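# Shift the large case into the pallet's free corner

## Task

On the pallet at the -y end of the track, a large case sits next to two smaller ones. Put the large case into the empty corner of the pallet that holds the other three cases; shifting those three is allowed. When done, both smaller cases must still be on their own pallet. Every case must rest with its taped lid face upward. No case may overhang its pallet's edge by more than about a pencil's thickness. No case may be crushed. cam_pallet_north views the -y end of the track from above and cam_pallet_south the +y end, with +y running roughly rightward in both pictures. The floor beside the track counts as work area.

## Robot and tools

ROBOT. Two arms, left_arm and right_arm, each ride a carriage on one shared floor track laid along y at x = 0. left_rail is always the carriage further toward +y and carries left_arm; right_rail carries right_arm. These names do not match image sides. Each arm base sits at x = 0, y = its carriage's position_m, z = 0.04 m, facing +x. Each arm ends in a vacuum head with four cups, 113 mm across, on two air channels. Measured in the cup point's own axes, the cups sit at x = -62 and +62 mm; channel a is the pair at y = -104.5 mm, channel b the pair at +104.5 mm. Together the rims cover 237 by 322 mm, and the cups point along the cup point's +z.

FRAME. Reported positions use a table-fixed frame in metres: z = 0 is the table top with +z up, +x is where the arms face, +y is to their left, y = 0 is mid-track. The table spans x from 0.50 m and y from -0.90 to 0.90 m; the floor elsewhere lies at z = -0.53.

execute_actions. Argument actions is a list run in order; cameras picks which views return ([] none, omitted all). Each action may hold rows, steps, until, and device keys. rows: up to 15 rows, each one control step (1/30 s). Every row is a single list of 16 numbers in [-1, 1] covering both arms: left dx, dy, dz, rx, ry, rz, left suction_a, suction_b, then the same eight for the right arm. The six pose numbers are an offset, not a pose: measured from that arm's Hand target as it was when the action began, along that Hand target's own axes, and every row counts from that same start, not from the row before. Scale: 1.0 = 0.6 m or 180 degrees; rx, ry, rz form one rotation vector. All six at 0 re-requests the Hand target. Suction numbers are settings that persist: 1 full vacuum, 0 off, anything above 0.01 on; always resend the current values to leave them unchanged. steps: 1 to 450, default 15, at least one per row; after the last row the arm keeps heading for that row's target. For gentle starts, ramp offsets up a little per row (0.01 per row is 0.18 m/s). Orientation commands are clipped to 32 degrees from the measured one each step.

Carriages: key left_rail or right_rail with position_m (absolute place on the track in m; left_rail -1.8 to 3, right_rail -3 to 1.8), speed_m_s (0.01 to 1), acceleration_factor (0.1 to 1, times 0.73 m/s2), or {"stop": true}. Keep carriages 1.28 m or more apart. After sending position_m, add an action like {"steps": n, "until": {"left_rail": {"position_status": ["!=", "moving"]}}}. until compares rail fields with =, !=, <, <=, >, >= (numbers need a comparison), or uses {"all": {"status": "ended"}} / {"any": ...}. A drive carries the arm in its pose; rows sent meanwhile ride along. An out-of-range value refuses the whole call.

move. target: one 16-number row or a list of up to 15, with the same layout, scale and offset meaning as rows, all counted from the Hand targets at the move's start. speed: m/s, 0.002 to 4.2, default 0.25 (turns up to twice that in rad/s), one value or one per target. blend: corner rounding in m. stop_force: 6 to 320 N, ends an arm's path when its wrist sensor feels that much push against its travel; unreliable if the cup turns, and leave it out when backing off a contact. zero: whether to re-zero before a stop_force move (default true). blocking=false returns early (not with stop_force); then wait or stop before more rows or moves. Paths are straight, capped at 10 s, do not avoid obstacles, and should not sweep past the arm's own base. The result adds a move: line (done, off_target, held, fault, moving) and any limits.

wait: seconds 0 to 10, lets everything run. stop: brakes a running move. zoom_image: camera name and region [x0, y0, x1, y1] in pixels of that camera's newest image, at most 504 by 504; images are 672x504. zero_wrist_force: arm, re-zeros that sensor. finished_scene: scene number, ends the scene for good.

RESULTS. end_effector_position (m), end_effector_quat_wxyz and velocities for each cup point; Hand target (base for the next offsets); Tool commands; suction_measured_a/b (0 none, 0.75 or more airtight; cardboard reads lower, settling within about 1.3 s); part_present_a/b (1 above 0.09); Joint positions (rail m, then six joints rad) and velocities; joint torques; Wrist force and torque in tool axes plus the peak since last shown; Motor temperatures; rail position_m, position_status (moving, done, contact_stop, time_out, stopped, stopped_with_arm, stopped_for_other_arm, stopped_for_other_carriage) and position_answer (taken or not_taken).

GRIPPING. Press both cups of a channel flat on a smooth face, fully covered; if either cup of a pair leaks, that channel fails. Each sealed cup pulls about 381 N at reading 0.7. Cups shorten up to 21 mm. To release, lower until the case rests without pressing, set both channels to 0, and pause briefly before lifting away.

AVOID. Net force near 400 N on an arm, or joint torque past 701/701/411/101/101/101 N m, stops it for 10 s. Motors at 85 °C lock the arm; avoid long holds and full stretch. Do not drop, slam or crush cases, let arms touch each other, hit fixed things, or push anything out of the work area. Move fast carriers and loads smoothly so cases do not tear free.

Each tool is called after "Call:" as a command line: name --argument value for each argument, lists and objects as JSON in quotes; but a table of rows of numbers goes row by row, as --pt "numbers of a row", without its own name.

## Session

Call:
execute_actions --actions '[{"right_rail":{"position_m":-3.0},"steps":1}]'

Call:
zoom_image --camera "cam_pallet_south" --region '[110, 130, 390, 350]'

Call:
zoom_image --camera "cam_pallet_north" --region '[280, 130, 560, 350]'

Scene clock: 2.37 s.
left_arm: end_effector_position=(+0.8500, +2.4627, +0.4400) suction_measured_a=0.00 part_present_a=0 suction_measured_b=0.01 part_present_b=0 end_effector_quat_wxyz=(+0.000, +0.000, +1.000, +0.000) | right_arm: end_effector_position=(+0.8500, -2.9999, +0.4400) suction_measured_a=0.00 part_present_a=0 suction_measured_b=0.00 part_present_b=0 end_effector_quat_wxyz=(+0.000, +0.000, +1.000, +0.000)
Joint positions: left_arm=[2.463 -0.239 -1.498 2.092 -2.165 -1.571 1.332] | right_arm=[-3 -0.239 -1.498 2.092 -2.165 -1.571 1.332]
Joint velocities: within noise
Joint torques (N m): left_arm=[2.35 -107.29 -81.1 -8.89 -0.22 -0.98] | right_arm=[8.46 -103.12 -89.33 -10.96 -0.03 1.16]
Motor temperatures (°C): left_arm=[34 31 25 33 31 30] | right_arm=[24 24 30 32 33 31]
Wrist force (N): left_arm=[0.0 0.0 0.3] | right_arm=[0.0 -0.2 0.4]
Wrist torque (N m): left_arm=[-0.01 0.00 -0.01] | right_arm=[-0.03 0.01 0.00]
Wrist force, peak (N): left_arm=[-0.5 0.7 0.7] | right_arm=[0.0 2.7 0.4]
Hand target: left_arm +0.8500, +2.4627, +0.4400; +0.000, +0.000, +1.000, +0.000 | right_arm +0.8500, -2.9999, +0.4400; +0.000, +0.000, +1.000, +0.000
Tool commands: left_gripper/suction_a=+0.0 left_gripper/suction_b=+0.0 right_gripper/suction_a=+0.0 right_gripper/suction_b=+0.0
left_rail: position_m=2.463 position_status=done
right_rail: position_m=-3.000 position_status=done

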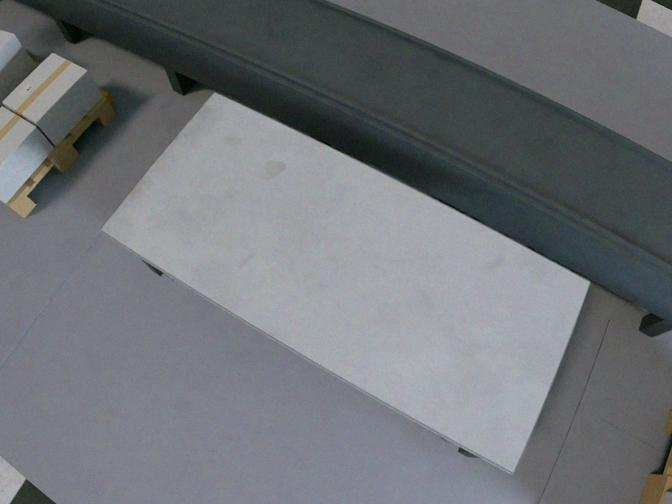

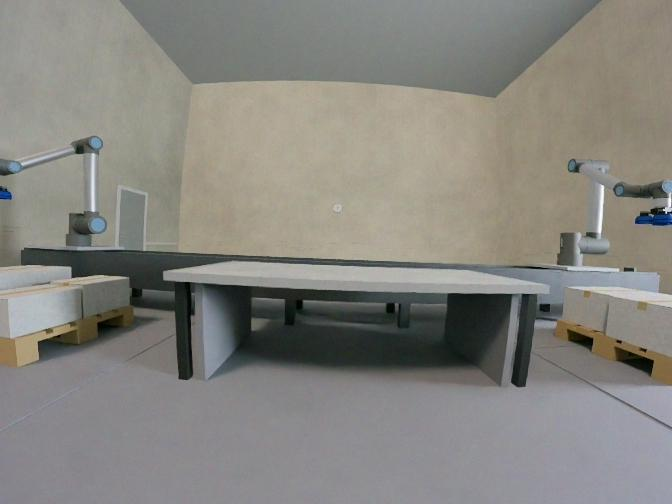

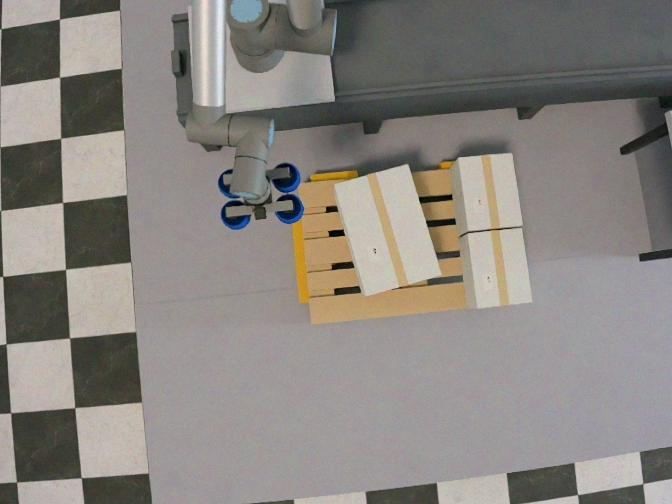

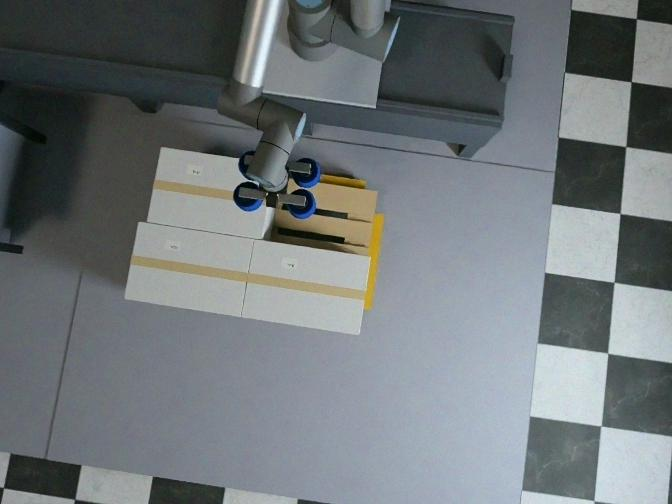

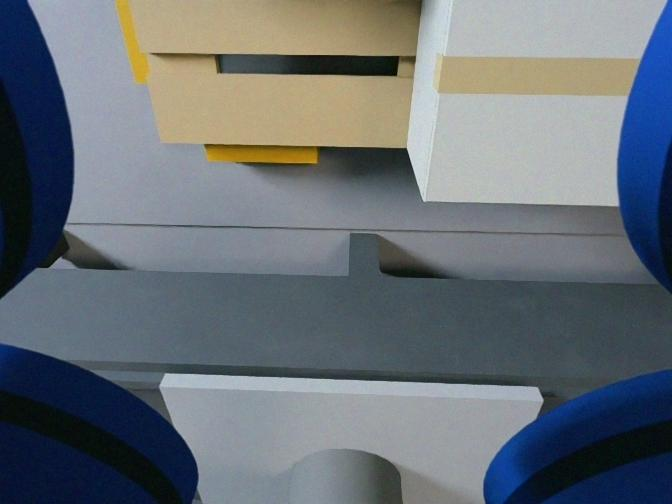

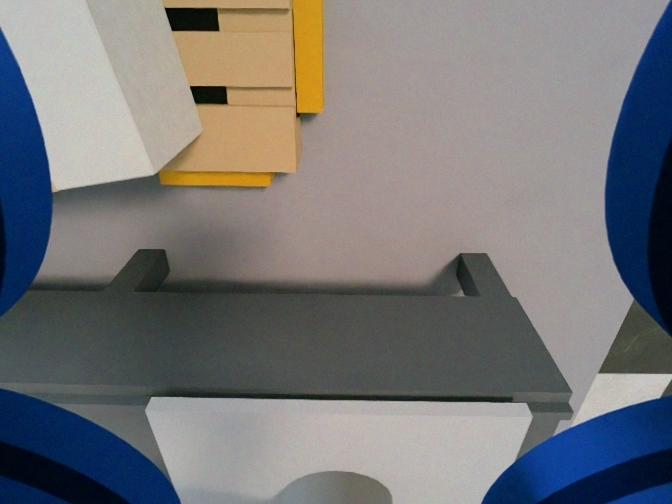

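Scaled by 1.800.

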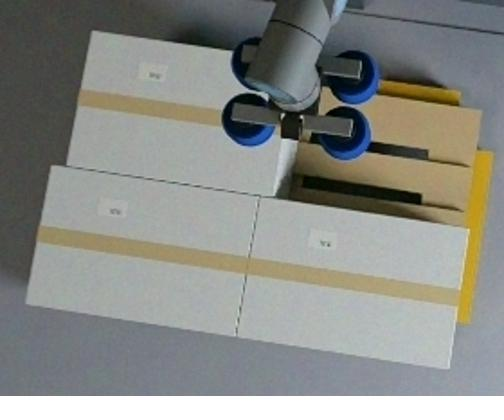

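Scaled by 1.800.

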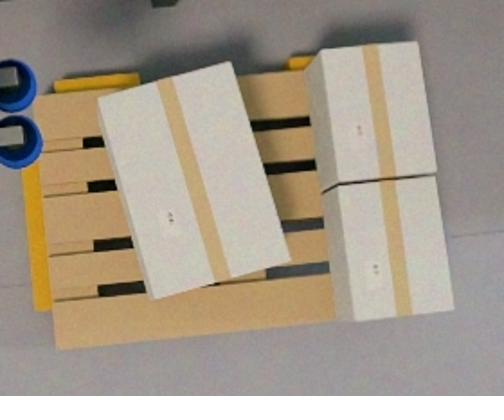

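Call:
move --target '[-0.615,0.222,0.87,0,0,0,0,0,0.4167,-1.0,0,0,0,0.25,0,0]' --speed 0.5 --cameras '[]'

Call:
move --target '[0,0,0.1,0,0,0,0,0,0,0,0,0,0,0,0,0]' --speed 0.04 --stop_force 15 --cameras '["cam_pallet_south","cam_left_wrist"]'

Call:
zoom_image --camera "cam_pallet_south" --region '[110, 130, 390, 350]'

Scene clock: 5.50 s.
left_arm: end_effector_position=(+1.2188, +2.5959, -0.0818) suction_measured_a=0.00 part_present_a=0 suction_measured_b=0.01 part_present_b=0 end_effector_quat_wxyz=(+0.000, +0.000, +1.000, +0.000) | right_arm: end_effector_position=(+0.6000, -3.5997, +0.4400) suction_measured_a=0.00 part_present_a=0 suction_measured_b=0.00 part_present_b=0 end_effector_quat_wxyz=(+0.000, +0.383, +0.924, +0.000)
Joint positions: left_arm=[2.463 -0.056 -0.69 1.704 -2.584 -1.571 1.515] | right_arm=[-3 -1.024 -1.5 2.094 -2.165 -1.571 1.332]
Joint velocities: within noise
Joint torques (N m): left_arm=[30.88 -212.89 -68.37 -3.61 -5.21 2.82] | right_arm=[-16.58 -77.52 -102.67 -8.3 5.78 4.86]
Motor temperatures (°C): left_arm=[34 31 25 33 31 30] | right_arm=[24 24 30 32 33 31]
Wrist force (N): left_arm=[0.1 0.2 0.1] | right_arm=[0.6 0.2 -0.1]
Wrist torque (N m): left_arm=[0.07 -0.01 0.04] | right_arm=[0.01 -0.09 -0.03]
Wrist force, peak (N): left_arm=[-2.5 1.7 4.7] | right_arm=[-1.7 4.3 0.4]
Hand target: left_arm +1.2190, +2.5959, -0.0820; +0.000, +0.000, +1.000, +0.000 | right_arm +0.6000, -3.6000, +0.4400; +0.000, +0.383, +0.924, +0.000
Off the commanded pose: left_arm 0.000 m, 0 deg | right_arm 0.000 m, 0 deg.
left_rail: position_m=2.463 position_status=done
right_rail: position_m=-3.000 position_status=done
move: done
No camera images: "cameras" was empty.

Scene clock: 7.43 s.
left_arm: end_effector_position=(+1.2190, +2.5959, -0.1073) suction_measured_a=0.00 part_present_a=0 suction_measured_b=0.01 part_present_b=0 end_effector_quat_wxyz=(+0.000, +0.000, +1.000, +0.000) | right_arm: end_effector_position=(+0.6000, -3.6000, +0.4400) suction_measured_a=0.00 part_present_a=0 suction_measured_b=0.00 part_present_b=0 end_effector_quat_wxyz=(+0.000, +0.383, +0.924, +0.000)
Joint positions: left_arm=[2.463 -0.056 -0.664 1.7 -2.606 -1.571 1.515] | right_arm=[-3 -1.025 -1.5 2.094 -2.165 -1.571 1.332]
Joint velocities: within noise
Joint torques (N m): left_arm=[24 -241.23 -41.27 -2.36 -5.1 2.36] | right_arm=[-15.19 -78.69 -96.89 -8.95 5.55 5.08]
Motor temperatures (°C): left_arm=[34 31 25 33 31 30] | right_arm=[24 24 30 32 33 31]
Wrist force (N): left_arm=[2.1 0.9 -12.0] | right_arm=[0.5 0.3 -0.1]
Wrist torque (N m): left_arm=[0.36 0.04 0.13] | right_arm=[0.02 -0.07 -0.03]
Wrist force, peak (N): left_arm=[5.3 1.1 -17.5] | right_arm=[0.8 0.8 -0.1]
Hand target: left_arm +1.2190, +2.5959, -0.1073; +0.000, +0.000, +1.000, +0.000 (not the last commanded pose) | right_arm +0.6000, -3.6000, +0.4400; +0.000, +0.383, +0.924, +0.000
Off the commanded pose: left_arm 0.035 m, 0 deg | right_arm 0.000 m, 0 deg.
left_rail: position_m=2.463 position_status=done
right_rail: position_m=-3.000 position_status=done
move: contact (left_arm)
Images, in order (width x height): cam_pallet_south 672x504, cam_left_wrist 672x504.

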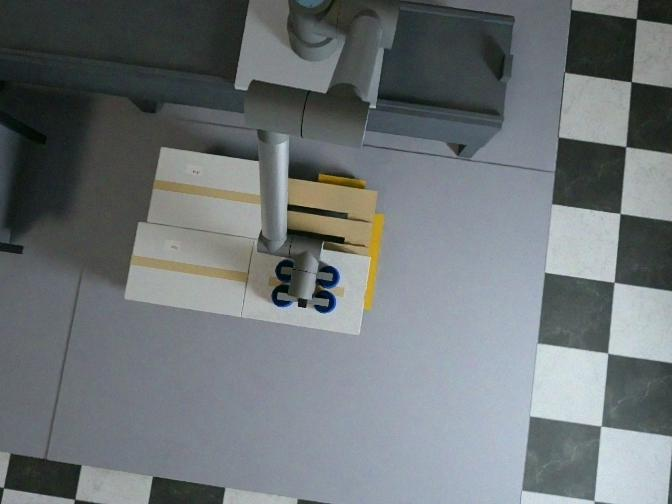

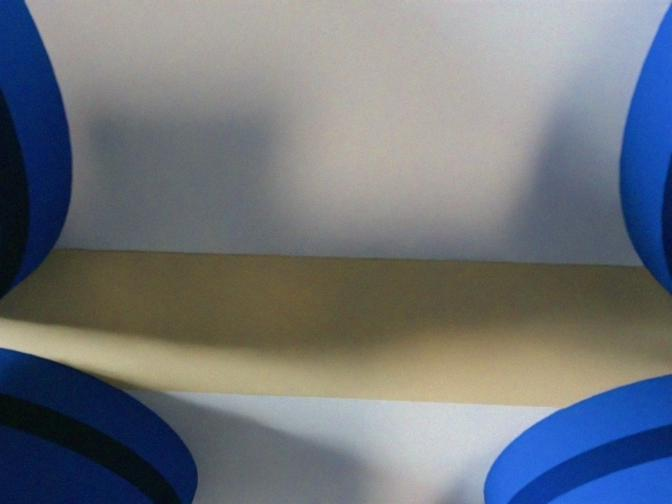

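Scaled by 1.800.

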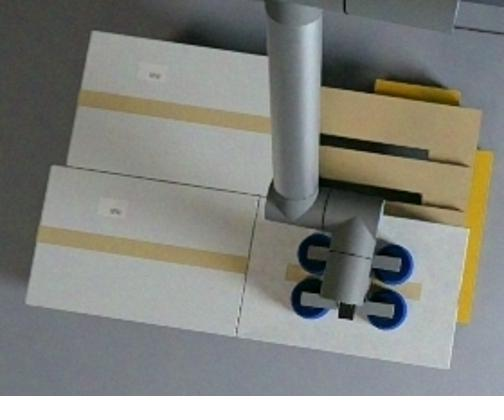

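Call:
move --target '[0,0,0.012,0,0,0,1,1,0,0,0,0,0,0,0,0]' --speed 0.02 --cameras '[]'

Call:
wait --seconds 0.3 --cameras '[]'

Call:
move --pt "0 0 -0.022 0 0 0 1 1 0 0 0 0 0 0 0 0" --pt "0.03 0 -0.022 0 0 -0.0028 1 1 0 0 0 0 0 0 0 0" --speed 0.05 --cameras '["cam_pallet_south"]'

Call:
zoom_image --camera "cam_pallet_south" --region '[110, 130, 390, 350]'

Scene clock: 8.43 s.
left_arm: end_effector_position=(+1.2190, +2.5959, -0.1139) suction_measured_a=0.86 part_present_a=1 suction_measured_b=0.90 part_present_b=1 end_effector_quat_wxyz=(+0.000, +0.000, +1.000, +0.000) | right_arm: end_effector_position=(+0.6000, -3.6000, +0.4400) suction_measured_a=0.00 part_present_a=0 suction_measured_b=0.00 part_present_b=0 end_effector_quat_wxyz=(+0.000, +0.383, +0.924, +0.000)
Joint positions: left_arm=[2.463 -0.056 -0.658 1.699 -2.612 -1.571 1.515] | right_arm=[-3 -1.025 -1.5 2.094 -2.165 -1.571 1.332]
Joint velocities: within noise
Joint torques (N m): left_arm=[15.7 -299.42 -113.32 -27.71 12.07 -1.08] | right_arm=[-16.09 -83 -90.99 -9.43 5.53 4.62]
Motor temperatures (°C): left_arm=[34 31 25 33 31 30] | right_arm=[24 24 30 32 33 31]
Wrist force (N): left_arm=[23.9 4.5 -46.3] | right_arm=[0.6 0.7 -0.2]
Wrist torque (N m): left_arm=[11.71 -2.11 2.36] | right_arm=[0.08 -0.09 -0.03]
Wrist force, peak (N): left_arm=[0.1 1.7 -83.3] | right_arm=[0.6 0.7 -0.2]
Hand target: left_arm +1.2190, +2.5959, -0.1145; +0.000, +0.000, +1.000, +0.000 | right_arm +0.6000, -3.6000, +0.4400; +0.000, +0.383, +0.924, +0.000
Off the commanded pose: left_arm 0.001 m, 0 deg | right_arm 0.000 m, 0 deg.
left_rail: position_m=2.463 position_status=done
right_rail: position_m=-3.000 position_status=done
move: done
No camera images: "cameras" was empty.

Scene clock: 8.73 s.
left_arm: end_effector_position=(+1.2190, +2.5959, -0.1143) suction_measured_a=0.86 part_present_a=1 suction_measured_b=0.90 part_present_b=1 end_effector_quat_wxyz=(+0.000, +0.000, +1.000, +0.000) | right_arm: end_effector_position=(+0.6000, -3.6000, +0.4400) suction_measured_a=0.00 part_present_a=0 suction_measured_b=0.00 part_present_b=0 end_effector_quat_wxyz=(+0.000, +0.383, +0.924, +0.000)
Joint positions: left_arm=[2.463 -0.056 -0.657 1.699 -2.612 -1.571 1.515] | right_arm=[-3 -1.025 -1.5 2.094 -2.165 -1.571 1.332]
Joint velocities: within noise
Joint torques (N m): left_arm=[11.95 -295.05 -109.56 -26.53 13.94 -2.47] | right_arm=[-21.01 -82.28 -91.44 -8.98 5.76 4.5]
Motor temperatures (°C): left_arm=[34 31 25 33 31 30] | right_arm=[24 24 30 32 33 31]
Wrist force (N): left_arm=[25.5 3.5 -51.4] | right_arm=[0.5 0.3 -0.3]
Wrist torque (N m): left_arm=[11.66 -2.22 2.34] | right_arm=[0.02 -0.08 -0.03]
Wrist force, peak (N): left_arm=[25.4 3.9 -51.6] | right_arm=[0.7 0.5 -0.2]
Hand target: left_arm +1.2190, +2.5959, -0.1145; +0.000, +0.000, +1.000, +0.000 | right_arm +0.6000, -3.6000, +0.4400; +0.000, +0.383, +0.924, +0.000
Tool commands: left_gripper/suction_a=+1.0 left_gripper/suction_b=+1.0 right_gripper/suction_a=+0.0 right_gripper/suction_b=+0.0
Off the commanded pose: left_arm 0.000 m, 0 deg | right_arm 0.000 m, 0 deg.
left_rail: position_m=2.463 position_status=done
right_rail: position_m=-3.000 position_status=done
wait: 0.30 s
No camera images: "cameras" was empty.

Scene clock: 9.83 s.
left_arm: end_effector_position=(+1.2012, +2.5959, -0.1013) suction_measured_a=0.86 part_present_a=1 suction_measured_b=0.90 part_present_b=1 end_effector_quat_wxyz=(+0.000, -0.004, +1.000, +0.000) | right_arm: end_effector_position=(+0.6000, -3.6000, +0.4400) suction_measured_a=0.00 part_present_a=0 suction_measured_b=0.00 part_present_b=0 end_effector_quat_wxyz=(+0.000, +0.383, +0.924, +0.000)
Joint positions: left_arm=[2.463 -0.057 -0.681 1.731 -2.621 -1.571 1.505] | right_arm=[-3 -1.025 -1.5 2.094 -2.165 -1.571 1.332]
Joint velocities: within noise
Joint torques (N m): left_arm=[-36.69 -405.78 -94.02 -27.47 -7.97 0.94] | right_arm=[-15.67 -86.31 -88.43 -9.9 5.06 4.66]
Motor temperatures (°C): left_arm=[34 31 25 33 31 30] | right_arm=[24 24 30 32 33 31]
Wrist force (N): left_arm=[-22.7 6.2 41.1] | right_arm=[0.6 0.5 -0.2]
Wrist torque (N m): left_arm=[-0.65 -3.45 -5.35] | right_arm=[0.05 -0.08 -0.03]
Wrist force, peak (N): left_arm=[25.7 3.4 -52.1] | right_arm=[0.7 0.6 0.1]
Hand target: left_arm +1.2010, +2.5959, -0.1013; +0.000, -0.004, +1.000, +0.000 | right_arm +0.6000, -3.6000, +0.4400; +0.000, +0.383, +0.924, +0.000
Off the commanded pose: left_arm 0.000 m, 0 deg | right_arm 0.000 m, 0 deg.
left_rail: position_m=2.463 position_status=done
right_rail: position_m=-3.000 position_status=done
move: done
Images, in order (width x height): cam_pallet_south 672x504.

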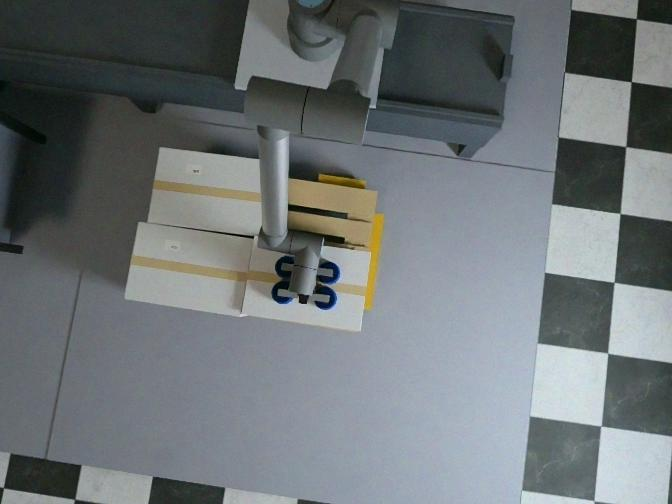

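Scaled by 1.800.

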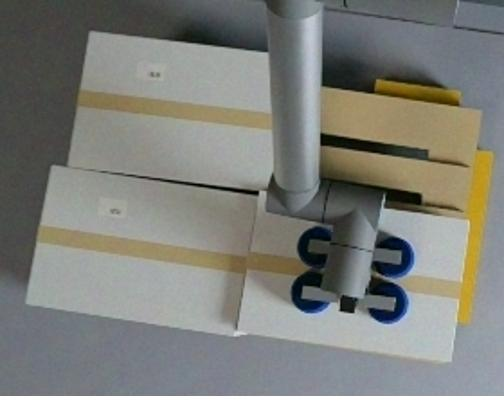

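Call:
move --target '[0.003,0,0.06,0,0,0,1,1,0,0,0,0,0,0,0,0]' --speed 0.025 --stop_force 100 --cameras '[]'

Call:
execute_actions --actions '[{"rows":[[0,0,0,0,0,0,0,0,0,0,0,0,0,0,0,0]],"steps":28}]' --cameras '[]'

Call:
move --pt "0 -0.05 -0.1 0 0 0 0 0 0 0 0 0 0 0 0 0" --pt "-0.025 -0.992 -0.09 0 0 0.005 0 0 0 0 0 0 0 0 0 0" --speed '[0.25,0.5]' --blend 0.03 --cameras '["cam_pallet_south"]'

Call:
zoom_image --camera "cam_pallet_south" --region '[110, 130, 390, 350]'

Scene clock: 11.87 s.
left_arm: end_effector_position=(+1.2005, +2.5959, -0.1149) suction_measured_a=0.86 part_present_a=1 suction_measured_b=0.90 part_present_b=1 end_effector_quat_wxyz=(+0.000, -0.004, +1.000, +0.000) | right_arm: end_effector_position=(+0.6000, -3.6000, +0.4400) suction_measured_a=0.00 part_present_a=0 suction_measured_b=0.00 part_present_b=0 end_effector_quat_wxyz=(+0.000, +0.383, +0.924, +0.000)
Joint positions: left_arm=[2.463 -0.057 -0.668 1.73 -2.634 -1.571 1.505] | right_arm=[-3 -1.025 -1.5 2.094 -2.165 -1.571 1.332]
Joint velocities: within noise
Joint torques (N m): left_arm=[-31.96 -308.76 -61.1 -10.74 3.02 4.43] | right_arm=[-20.23 -82.51 -80.73 -9.53 5.05 4.85]
Motor temperatures (°C): left_arm=[34 31 25 33 31 30] | right_arm=[24 24 30 32 33 31]
Wrist force (N): left_arm=[-10.4 22.1 -57.8] | right_arm=[0.2 0.7 -0.1]
Wrist torque (N m): left_arm=[13.26 2.54 -3.11] | right_arm=[0.08 -0.03 -0.03]
Wrist force, peak (N): left_arm=[-9.5 27.1 -65.4] | right_arm=[0.8 0.5 0.1]
Hand target: left_arm +1.2005, +2.5959, -0.1149; +0.000, -0.004, +1.000, +0.000 (not the last commanded pose) | right_arm +0.6000, -3.6000, +0.4400; +0.000, +0.383, +0.924, +0.000
Off the commanded pose: left_arm 0.022 m, 0 deg | right_arm 0.000 m, 0 deg.
left_rail: position_m=2.463 position_status=done
right_rail: position_m=-3.000 position_status=done
move: contact (left_arm)
No camera images: "cameras" was empty.

Scene clock: 13.00 s.
left_arm: end_effector_position=(+1.2005, +2.5958, -0.1149) suction_measured_a=0.00 part_present_a=0 suction_measured_b=0.01 part_present_b=0 end_effector_quat_wxyz=(+0.000, -0.004, +1.000, +0.000) | right_arm: end_effector_position=(+0.6000, -3.6000, +0.4400) suction_measured_a=0.00 part_present_a=0 suction_measured_b=0.00 part_present_b=0 end_effector_quat_wxyz=(+0.000, +0.383, +0.924, +0.000)
Joint positions: left_arm=[2.463 -0.057 -0.668 1.73 -2.634 -1.571 1.505] | right_arm=[-3 -1.025 -1.5 2.094 -2.165 -1.571 1.332]
Joint velocities: within noise
Joint torques (N m): left_arm=[-24.15 -200.65 -41.77 -8.57 -2.81 -3.93] | right_arm=[-13.4 -83.82 -80.93 -10.93 4.22 4.71]
Motor temperatures (°C): left_arm=[34 31 25 33 31 30] | right_arm=[24 24 30 32 33 31]
Wrist force (N): left_arm=[2.2 2.8 -37.5] | right_arm=[0.7 0.4 -0.3]
Wrist torque (N m): left_arm=[0.23 -0.05 -0.47] | right_arm=[0.04 -0.10 -0.03]
Wrist force, peak (N): left_arm=[-22.5 23.9 51.6] | right_arm=[0.6 0.7 -0.3]
Hand target: left_arm +1.2005, +2.5959, -0.1149; +0.000, -0.004, +1.000, +0.000 | right_arm +0.6000, -3.6000, +0.4400; +0.000, +0.383, +0.924, +0.000
Off the commanded pose: left_arm 0.000 m, 0 deg | right_arm 0.000 m, 0 deg.
left_rail: position_m=2.463 position_status=done
right_rail: position_m=-3.000 position_status=done
No camera images: "cameras" was empty.

Scene clock: 15.20 s.
left_arm: end_effector_position=(+1.2206, +2.0012, -0.0608) suction_measured_a=0.00 part_present_a=0 suction_measured_b=0.01 part_present_b=0 end_effector_quat_wxyz=(+0.000, +0.003, +1.000, +0.000) | right_arm: end_effector_position=(+0.6000, -3.6000, +0.4400) suction_measured_a=0.00 part_present_a=0 suction_measured_b=0.00 part_present_b=0 end_effector_quat_wxyz=(+0.000, +0.383, +0.924, +0.000)
Joint positions: left_arm=[2.463 -0.516 -0.657 1.567 -2.481 -1.571 1.062] | right_arm=[-3 -1.025 -1.5 2.094 -2.165 -1.571 1.332]
Joint velocities: within noise
Joint torques (N m): left_arm=[-25.69 -230.5 -77.31 -3.13 4.84 -3.67] | right_arm=[-13.66 -85.75 -79.8 -11.11 4.62 4.79]
Motor temperatures (°C): left_arm=[34 31 25 33 31 30] | right_arm=[24 24 30 32 33 31]
Wrist force (N): left_arm=[0.9 -0.8 0.1] | right_arm=[0.4 0.3 0.1]
Wrist torque (N m): left_arm=[-0.09 -0.12 -0.01] | right_arm=[0.02 -0.06 -0.03]
Wrist force, peak (N): left_arm=[1.8 2.2 -37.8] | right_arm=[0.8 0.6 -0.3]
Hand target: left_arm +1.2207, +2.0008, -0.0608; +0.000, +0.003, +1.000, +0.000 | right_arm +0.6000, -3.6000, +0.4400; +0.000, +0.383, +0.924, +0.000
Off the commanded pose: left_arm 0.000 m, 0 deg | right_arm 0.000 m, 0 deg.
left_rail: position_m=2.463 position_status=done
right_rail: position_m=-3.000 position_status=done
move: done
Images, in order (width x height): cam_pallet_south 672x504.

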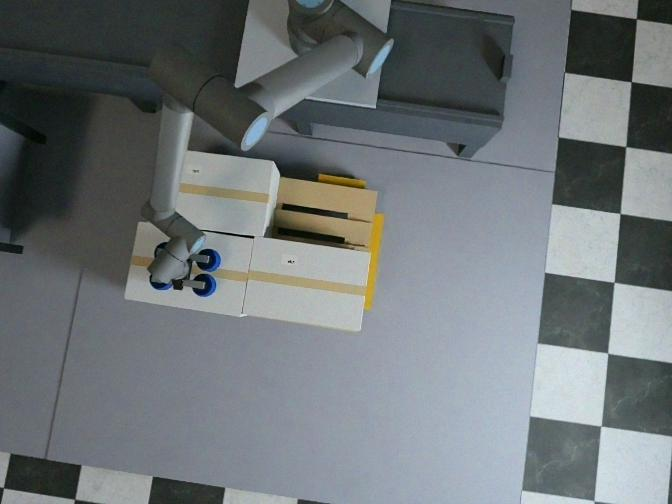

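Scaled by 1.800.

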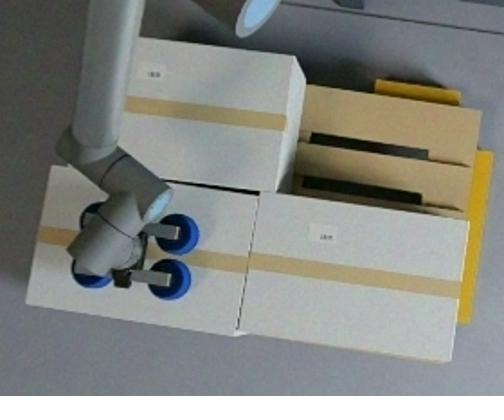

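Call:
move --target '[0,0.017,0.12,0,0,0,0,0,0,0,0,0,0,0,0,0]' --speed 0.04 --stop_force 15 --cameras '["cam_left_wrist"]'

Call:
move --target '[0,0,0.012,0,0,0,1,1,0,0,0,0,0,0,0,0]' --speed 0.02 --cameras '[]'

Call:
wait --seconds 0.3 --cameras '[]'

Call:
move --pt "0 0 -0.028 0 0 0 1 1 0 0 0 0 0 0 0 0" --pt "0.025 0 -0.028 0 0 0 1 1 0 0 0 0 0 0 0 0" --speed 0.05 --cameras '["cam_pallet_south"]'

Call:
zoom_image --camera "cam_pallet_south" --region '[110, 130, 390, 350]'

Scene clock: 18.37 s.
left_arm: end_effector_position=(+1.2208, +2.0072, -0.1058) suction_measured_a=0.00 part_present_a=0 suction_measured_b=0.01 part_present_b=0 end_effector_quat_wxyz=(+0.000, +0.003, +1.000, +0.000) | right_arm: end_effector_position=(+0.6000, -3.6000, +0.4400) suction_measured_a=0.00 part_present_a=0 suction_measured_b=0.00 part_present_b=0 end_effector_quat_wxyz=(+0.000, +0.383, +0.924, +0.000)
Joint positions: left_arm=[2.463 -0.512 -0.616 1.565 -2.52 -1.571 1.066] | right_arm=[-3 -1.025 -1.5 2.094 -2.165 -1.571 1.332]
Joint velocities: within noise
Joint torques (N m): left_arm=[-12.56 -251.16 -43.51 -1.42 4.03 -4.69] | right_arm=[-11.27 -87.54 -79.89 -12.03 4.27 4.24]
Motor temperatures (°C): left_arm=[34 31 25 33 31 30] | right_arm=[24 24 30 32 33 31]
Wrist force (N): left_arm=[1.9 -7.7 -12.4] | right_arm=[0.7 0.6 0.0]
Wrist torque (N m): left_arm=[0.23 0.01 0.02] | right_arm=[0.06 -0.10 -0.03]
Wrist force, peak (N): left_arm=[5.9 -10.3 -21.3] | right_arm=[1.0 0.5 0.2]
Hand target: left_arm +1.2208, +2.0072, -0.1058; +0.000, +0.003, +1.000, +0.000 (not the last commanded pose) | right_arm +0.6000, -3.6000, +0.4400; +0.000, +0.383, +0.924, +0.000
Off the commanded pose: left_arm 0.027 m, 0 deg | right_arm 0.000 m, 0 deg.
left_rail: position_m=2.463 position_status=done
right_rail: position_m=-3.000 position_status=done
move: contact (left_arm)
Images, in order (width x height): cam_left_wrist 672x504.

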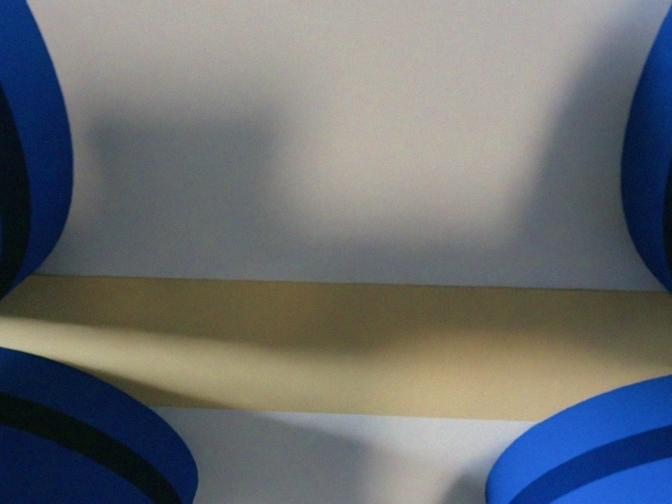

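Scene clock: 19.10 s.
left_arm: end_effector_position=(+1.2207, +2.0071, -0.1127) suction_measured_a=0.86 part_present_a=1 suction_measured_b=0.90 part_present_b=1 end_effector_quat_wxyz=(+0.000, +0.003, +1.000, +0.000) | right_arm: end_effector_position=(+0.6000, -3.6000, +0.4400) suction_measured_a=0.00 part_present_a=0 suction_measured_b=0.00 part_present_b=0 end_effector_quat_wxyz=(+0.000, +0.383, +0.924, +0.000)
Joint positions: left_arm=[2.463 -0.512 -0.61 1.564 -2.526 -1.571 1.066] | right_arm=[-3 -1.025 -1.5 2.094 -2.165 -1.571 1.332]
Joint velocities: within noise
Joint torques (N m): left_arm=[19.64 -387.56 -135.07 -31.06 9.17 5.71] | right_arm=[-15.02 -86.46 -80.08 -11.55 4.5 4.41]
Motor temperatures (°C): left_arm=[34 31 25 33 31 30] | right_arm=[24 24 30 32 33 31]
Wrist force (N): left_arm=[1.8 -18.0 20.9] | right_arm=[0.5 0.7 0.0]
Wrist torque (N m): left_arm=[1.50 -0.15 -3.40] | right_arm=[0.08 -0.08 -0.03]
Wrist force, peak (N): left_arm=[5.3 -26.6 82.8] | right_arm=[0.8 0.5 -0.1]
Hand target: left_arm +1.2208, +2.0072, -0.1130; +0.000, +0.003, +1.000, +0.000 | right_arm +0.6000, -3.6000, +0.4400; +0.000, +0.383, +0.924, +0.000
Off the commanded pose: left_arm 0.000 m, 0 deg | right_arm 0.000 m, 0 deg.
left_rail: position_m=2.463 position_status=done
right_rail: position_m=-3.000 position_status=done
move: done
No camera images: "cameras" was empty.

Scene clock: 19.40 s.
left_arm: end_effector_position=(+1.2208, +2.0071, -0.1129) suction_measured_a=0.86 part_present_a=1 suction_measured_b=0.90 part_present_b=1 end_effector_quat_wxyz=(+0.000, +0.003, +1.000, +0.000) | right_arm: end_effector_position=(+0.6000, -3.6000, +0.4400) suction_measured_a=0.00 part_present_a=0 suction_measured_b=0.00 part_present_b=0 end_effector_quat_wxyz=(+0.000, +0.383, +0.924, +0.000)
Joint positions: left_arm=[2.463 -0.512 -0.61 1.564 -2.526 -1.571 1.066] | right_arm=[-3 -1.025 -1.5 2.094 -2.165 -1.571 1.332]
Joint velocities: within noise
Joint torques (N m): left_arm=[32.7 -387.8 -134.99 -30.87 9.59 5.39] | right_arm=[-15.13 -83.22 -82.3 -11.89 4.28 4.75]
Motor temperatures (°C): left_arm=[34 31 25 33 31 30] | right_arm=[24 24 30 32 33 31]
Wrist force (N): left_arm=[2.4 -16.4 21.0] | right_arm=[0.3 0.4 -0.3]
Wrist torque (N m): left_arm=[1.15 -0.32 -3.28] | right_arm=[0.04 -0.05 -0.03]
Wrist force, peak (N): left_arm=[0.1 -17.1 21.8] | right_arm=[0.6 0.3 -0.2]
Hand target: left_arm +1.2208, +2.0072, -0.1130; +0.000, +0.003, +1.000, +0.000 | right_arm +0.6000, -3.6000, +0.4400; +0.000, +0.383, +0.924, +0.000
Tool commands: left_gripper/suction_a=+1.0 left_gripper/suction_b=+1.0 right_gripper/suction_a=+0.0 right_gripper/suction_b=+0.0
Off the commanded pose: left_arm 0.000 m, 0 deg | right_arm 0.000 m, 0 deg.
left_rail: position_m=2.463 position_status=done
right_rail: position_m=-3.000 position_status=done
wait: 0.30 s
No camera images: "cameras" was empty.

Scene clock: 20.53 s.
left_arm: end_effector_position=(+1.2060, +2.0073, -0.0961) suction_measured_a=0.86 part_present_a=1 suction_measured_b=0.90 part_present_b=1 end_effector_quat_wxyz=(+0.000, +0.003, +1.000, +0.000) | right_arm: end_effector_position=(+0.6000, -3.6000, +0.4400) suction_measured_a=0.00 part_present_a=0 suction_measured_b=0.00 part_present_b=0 end_effector_quat_wxyz=(+0.000, +0.383, +0.924, +0.000)
Joint positions: left_arm=[2.463 -0.518 -0.635 1.592 -2.528 -1.571 1.06] | right_arm=[-3 -1.025 -1.5 2.094 -2.165 -1.571 1.332]
Joint velocities: within noise
Joint torques (N m): left_arm=[-12.68 -410.83 -79.1 -18.04 -1.45 0] | right_arm=[-16.31 -85.6 -79.44 -11.48 4.54 4.77]
Motor temperatures (°C): left_arm=[34 31 25 33 31 30] | right_arm=[24 24 30 32 33 31]
Wrist force (N): left_arm=[-37.8 -29.5 27.4] | right_arm=[0.5 0.4 0.1]
Wrist torque (N m): left_arm=[3.17 -3.39 -4.95] | right_arm=[0.04 -0.07 -0.03]
Wrist force, peak (N): left_arm=[-37.8 -29.5 27.4] | right_arm=[1.0 0.3 0.0]
Hand target: left_arm +1.2058, +2.0073, -0.0962; +0.000, +0.003, +1.000, +0.000 | right_arm +0.6000, -3.6000, +0.4400; +0.000, +0.383, +0.924, +0.000
Off the commanded pose: left_arm 0.000 m, 0 deg | right_arm 0.000 m, 0 deg.
left_rail: position_m=2.463 position_status=done
right_rail: position_m=-3.000 position_status=done
move: done
Images, in order (width x height): cam_pallet_south 672x504.

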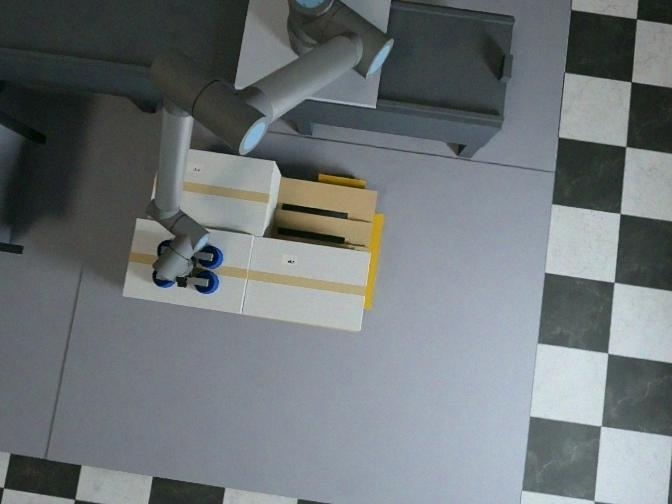

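Scaled by 1.800.

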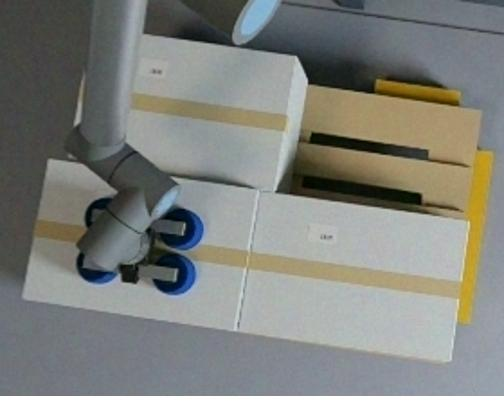

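Call:
zoom_image --camera "cam_pallet_south" --region '[250, 150, 330, 210]'

Call:
zoom_image --camera "cam_pallet_south" --region '[330, 230, 390, 340]'

Call:
zoom_image --camera "cam_pallet_south" --region '[330, 170, 390, 220]'

Scaled by 6.300.

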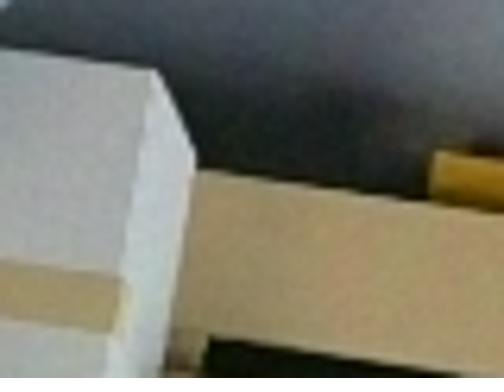

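Scaled by 4.582.

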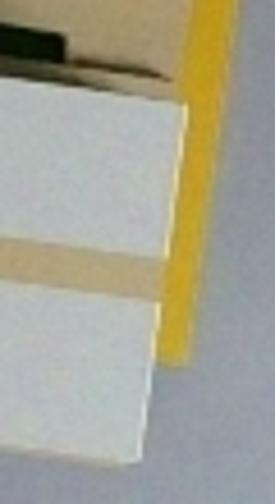

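Scaled by 8.400.

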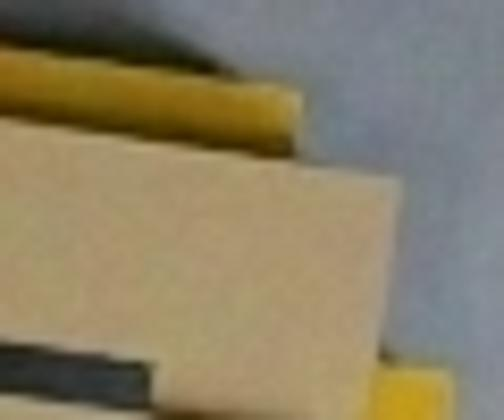

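Call:
move --target '[-0.004,0,0,0,0,0,1,1,0,0,0,0,0,0,0,0]' --speed 0.05 --cameras '[]'

Call:
move --target '[0,0,0.06,0,0,0,1,1,0,0,0,0,0,0,0,0]' --speed 0.025 --stop_force 100 --cameras '[]'

Call:
execute_actions --actions '[{"rows":[[0,0,0,0,0,0,0,0,0,0,0,0,0,0,0,0]],"steps":28}]' --cameras '[]'

Call:
move --pt "0.05 0 -0.1 0 0 0 0 0 0 0 0 0 0 0 0 0" --pt "0.65 0.12 -0.11 0 0 -0.004 0 0 0 0 0 0 0 0 0 0" --speed '[0.25,0.4]' --blend 0.03 --cameras '["cam_pallet_south","cam_left_wrist"]'

Call:
zoom_image --camera "cam_pallet_south" --region '[110, 130, 390, 350]'

Scene clock: 22.20 s.
left_arm: end_effector_position=(+1.2079, +2.0072, -0.0962) suction_measured_a=0.86 part_present_a=1 suction_measured_b=0.90 part_present_b=1 end_effector_quat_wxyz=(+0.000, +0.003, +1.000, +0.000) | right_arm: end_effector_position=(+0.6000, -3.6000, +0.4400) suction_measured_a=0.00 part_present_a=0 suction_measured_b=0.00 part_present_b=0 end_effector_quat_wxyz=(+0.000, +0.383, +0.924, +0.000)
Joint positions: left_arm=[2.463 -0.517 -0.634 1.588 -2.526 -1.571 1.061] | right_arm=[-3 -1.025 -1.5 2.094 -2.165 -1.571 1.332]
Joint velocities: within noise
Joint torques (N m): left_arm=[43.17 -390.34 -136.89 -20.29 7.58 6.39] | right_arm=[-11.27 -86.86 -81.93 -11.63 4.36 4.48]
Motor temperatures (°C): left_arm=[34 31 25 33 31 30] | right_arm=[24 24 30 32 33 31]
Wrist force (N): left_arm=[4.5 -17.2 24.6] | right_arm=[0.4 0.3 0.1]
Wrist torque (N m): left_arm=[2.47 -0.40 -4.25] | right_arm=[0.02 -0.06 -0.03]
Wrist force, peak (N): left_arm=[-41.5 -31.5 26.6] | right_arm=[0.8 0.5 -0.3]
Hand target: left_arm +1.2082, +2.0073, -0.0962; +0.000, +0.003, +1.000, +0.000 | right_arm +0.6000, -3.6000, +0.4400; +0.000, +0.383, +0.924, +0.000
Off the commanded pose: left_arm 0.000 m, 0 deg | right_arm 0.000 m, 0 deg.
left_rail: position_m=2.463 position_status=done
right_rail: position_m=-3.000 position_status=done
move: done
No camera images: "cameras" was empty.

Scene clock: 24.47 s.
left_arm: end_effector_position=(+1.2085, +2.0073, -0.1211) suction_measured_a=0.86 part_present_a=1 suction_measured_b=0.90 part_present_b=1 end_effector_quat_wxyz=(+0.001, +0.003, +1.000, +0.000) | right_arm: end_effector_position=(+0.6000, -3.6000, +0.4400) suction_measured_a=0.00 part_present_a=0 suction_measured_b=0.00 part_present_b=0 end_effector_quat_wxyz=(+0.000, +0.383, +0.924, +0.000)
Joint positions: left_arm=[2.463 -0.517 -0.61 1.584 -2.546 -1.571 1.061] | right_arm=[-3 -1.025 -1.5 2.094 -2.165 -1.571 1.332]
Joint velocities: within noise
Joint torques (N m): left_arm=[7.74 -313.73 -80.38 -12.35 12.65 -4.2] | right_arm=[-11.73 -89.22 -77.72 -11.29 3.61 4.17]
Motor temperatures (°C): left_arm=[34 31 25 33 31 30] | right_arm=[24 24 30 32 33 31]
Wrist force (N): left_arm=[12.2 17.6 -74.8] | right_arm=[0.6 0.6 -0.2]
Wrist torque (N m): left_arm=[18.49 7.55 3.93] | right_arm=[0.06 -0.09 -0.03]
Wrist force, peak (N): left_arm=[14.6 20.9 -83.2] | right_arm=[0.8 0.5 0.2]
Hand target: left_arm +1.2084, +2.0073, -0.1211; +0.001, +0.003, +1.000, +0.000 (not the last commanded pose) | right_arm +0.6000, -3.6000, +0.4400; +0.000, +0.383, +0.924, +0.000
Off the commanded pose: left_arm 0.011 m, 0 deg | right_arm 0.000 m, 0 deg.
left_rail: position_m=2.463 position_status=done
right_rail: position_m=-3.000 position_status=done
move: contact (left_arm)
No camera images: "cameras" was empty.

Scene clock: 25.60 s.
left_arm: end_effector_position=(+1.2085, +2.0073, -0.1210) suction_measured_a=0.00 part_present_a=0 suction_measured_b=0.01 part_present_b=0 end_effector_quat_wxyz=(+0.001, +0.003, +1.000, +0.000) | right_arm: end_effector_position=(+0.6000, -3.6000, +0.4400) suction_measured_a=0.00 part_present_a=0 suction_measured_b=0.00 part_present_b=0 end_effector_quat_wxyz=(+0.000, +0.383, +0.924, +0.000)
Joint positions: left_arm=[2.463 -0.517 -0.61 1.584 -2.546 -1.571 1.061] | right_arm=[-3 -1.025 -1.5 2.094 -2.165 -1.571 1.332]
Joint velocities: within noise
Joint torques (N m): left_arm=[-4.1 -205.38 -49 -9.23 -4.98 2.72] | right_arm=[-12.31 -88.72 -79.83 -11.44 4.19 4.6]
Motor temperatures (°C): left_arm=[34 31 25 33 31 30] | right_arm=[24 24 30 32 33 31]
Wrist force (N): left_arm=[9.3 5.5 -53.3] | right_arm=[0.8 0.3 -0.3]
Wrist torque (N m): left_arm=[0.14 0.05 -1.60] | right_arm=[0.03 -0.11 -0.03]
Wrist force, peak (N): left_arm=[9.2 4.7 -54.2] | right_arm=[1.0 0.6 -0.2]
Hand target: left_arm +1.2084, +2.0073, -0.1211; +0.001, +0.003, +1.000, +0.000 | right_arm +0.6000, -3.6000, +0.4400; +0.000, +0.383, +0.924, +0.000
Off the commanded pose: left_arm 0.000 m, 0 deg | right_arm 0.000 m, 0 deg.
left_rail: position_m=2.463 position_status=done
right_rail: position_m=-3.000 position_status=done
No camera images: "cameras" was empty.

Scene clock: 27.57 s.
left_arm: end_effector_position=(+0.8192, +2.0820, -0.0555) suction_measured_a=0.00 part_present_a=0 suction_measured_b=0.01 part_present_b=0 end_effector_quat_wxyz=(+0.000, -0.003, +1.000, +0.000) | right_arm: end_effector_position=(+0.6000, -3.6000, +0.4400) suction_measured_a=0.00 part_present_a=0 suction_measured_b=0.00 part_present_b=0 end_effector_quat_wxyz=(+0.000, +0.383, +0.924, +0.000)
Joint positions: left_arm=[2.463 -0.66 -0.88 2.213 -2.904 -1.571 0.906] | right_arm=[-3 -1.025 -1.5 2.094 -2.165 -1.571 1.332]
Joint velocities: within noise
Joint torques (N m): left_arm=[-31.83 -194.33 -17.38 -14.48 4.67 -3.84] | right_arm=[-11.8 -88.05 -80.37 -11.25 4.58 4.07]
Motor temperatures (°C): left_arm=[34 31 25 33 31 30] | right_arm=[24 24 30 32 33 31]
Wrist force (N): left_arm=[-3.3 -1.3 0.4] | right_arm=[0.9 0.4 -0.2]
Wrist torque (N m): left_arm=[-0.15 0.48 0.05] | right_arm=[0.04 -0.12 -0.03]
Wrist force, peak (N): left_arm=[9.0 5.2 -53.9] | right_arm=[0.8 0.6 -0.3]
Hand target: left_arm +0.8189, +2.0820, -0.0555; +0.001, -0.003, +1.000, +0.000 | right_arm +0.6000, -3.6000, +0.4400; +0.000, +0.383, +0.924, +0.000
Off the commanded pose: left_arm 0.000 m, 0 deg | right_arm 0.000 m, 0 deg.
left_rail: position_m=2.463 position_status=done
right_rail: position_m=-3.000 position_status=done
move: done
Images, in order (width x height): cam_pallet_south 672x504, cam_left_wrist 672x504.

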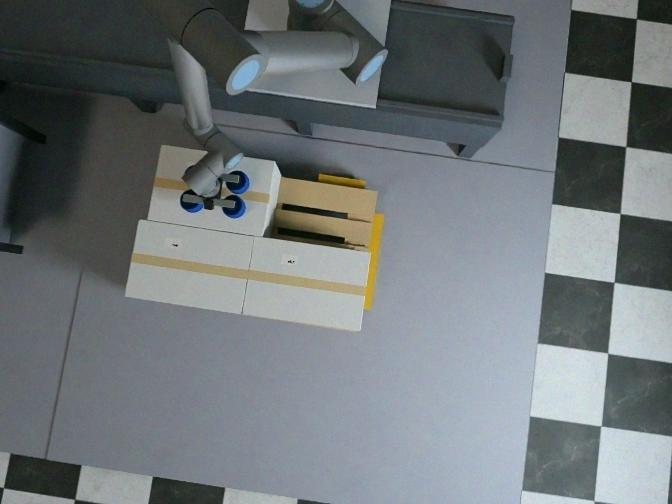

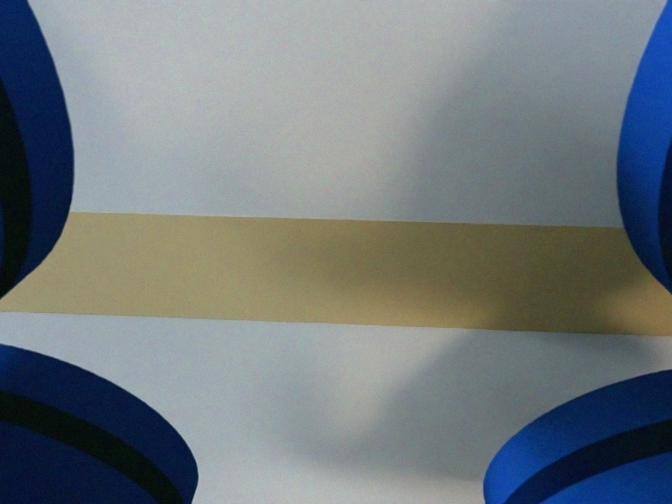

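Scaled by 1.800.

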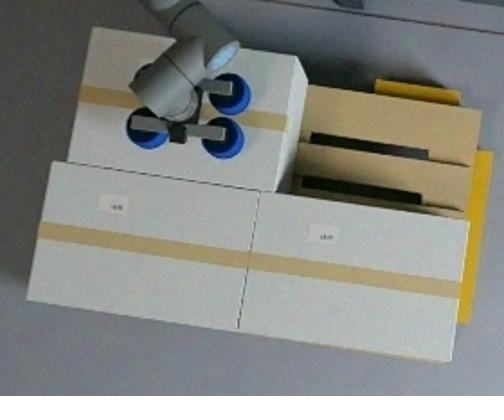

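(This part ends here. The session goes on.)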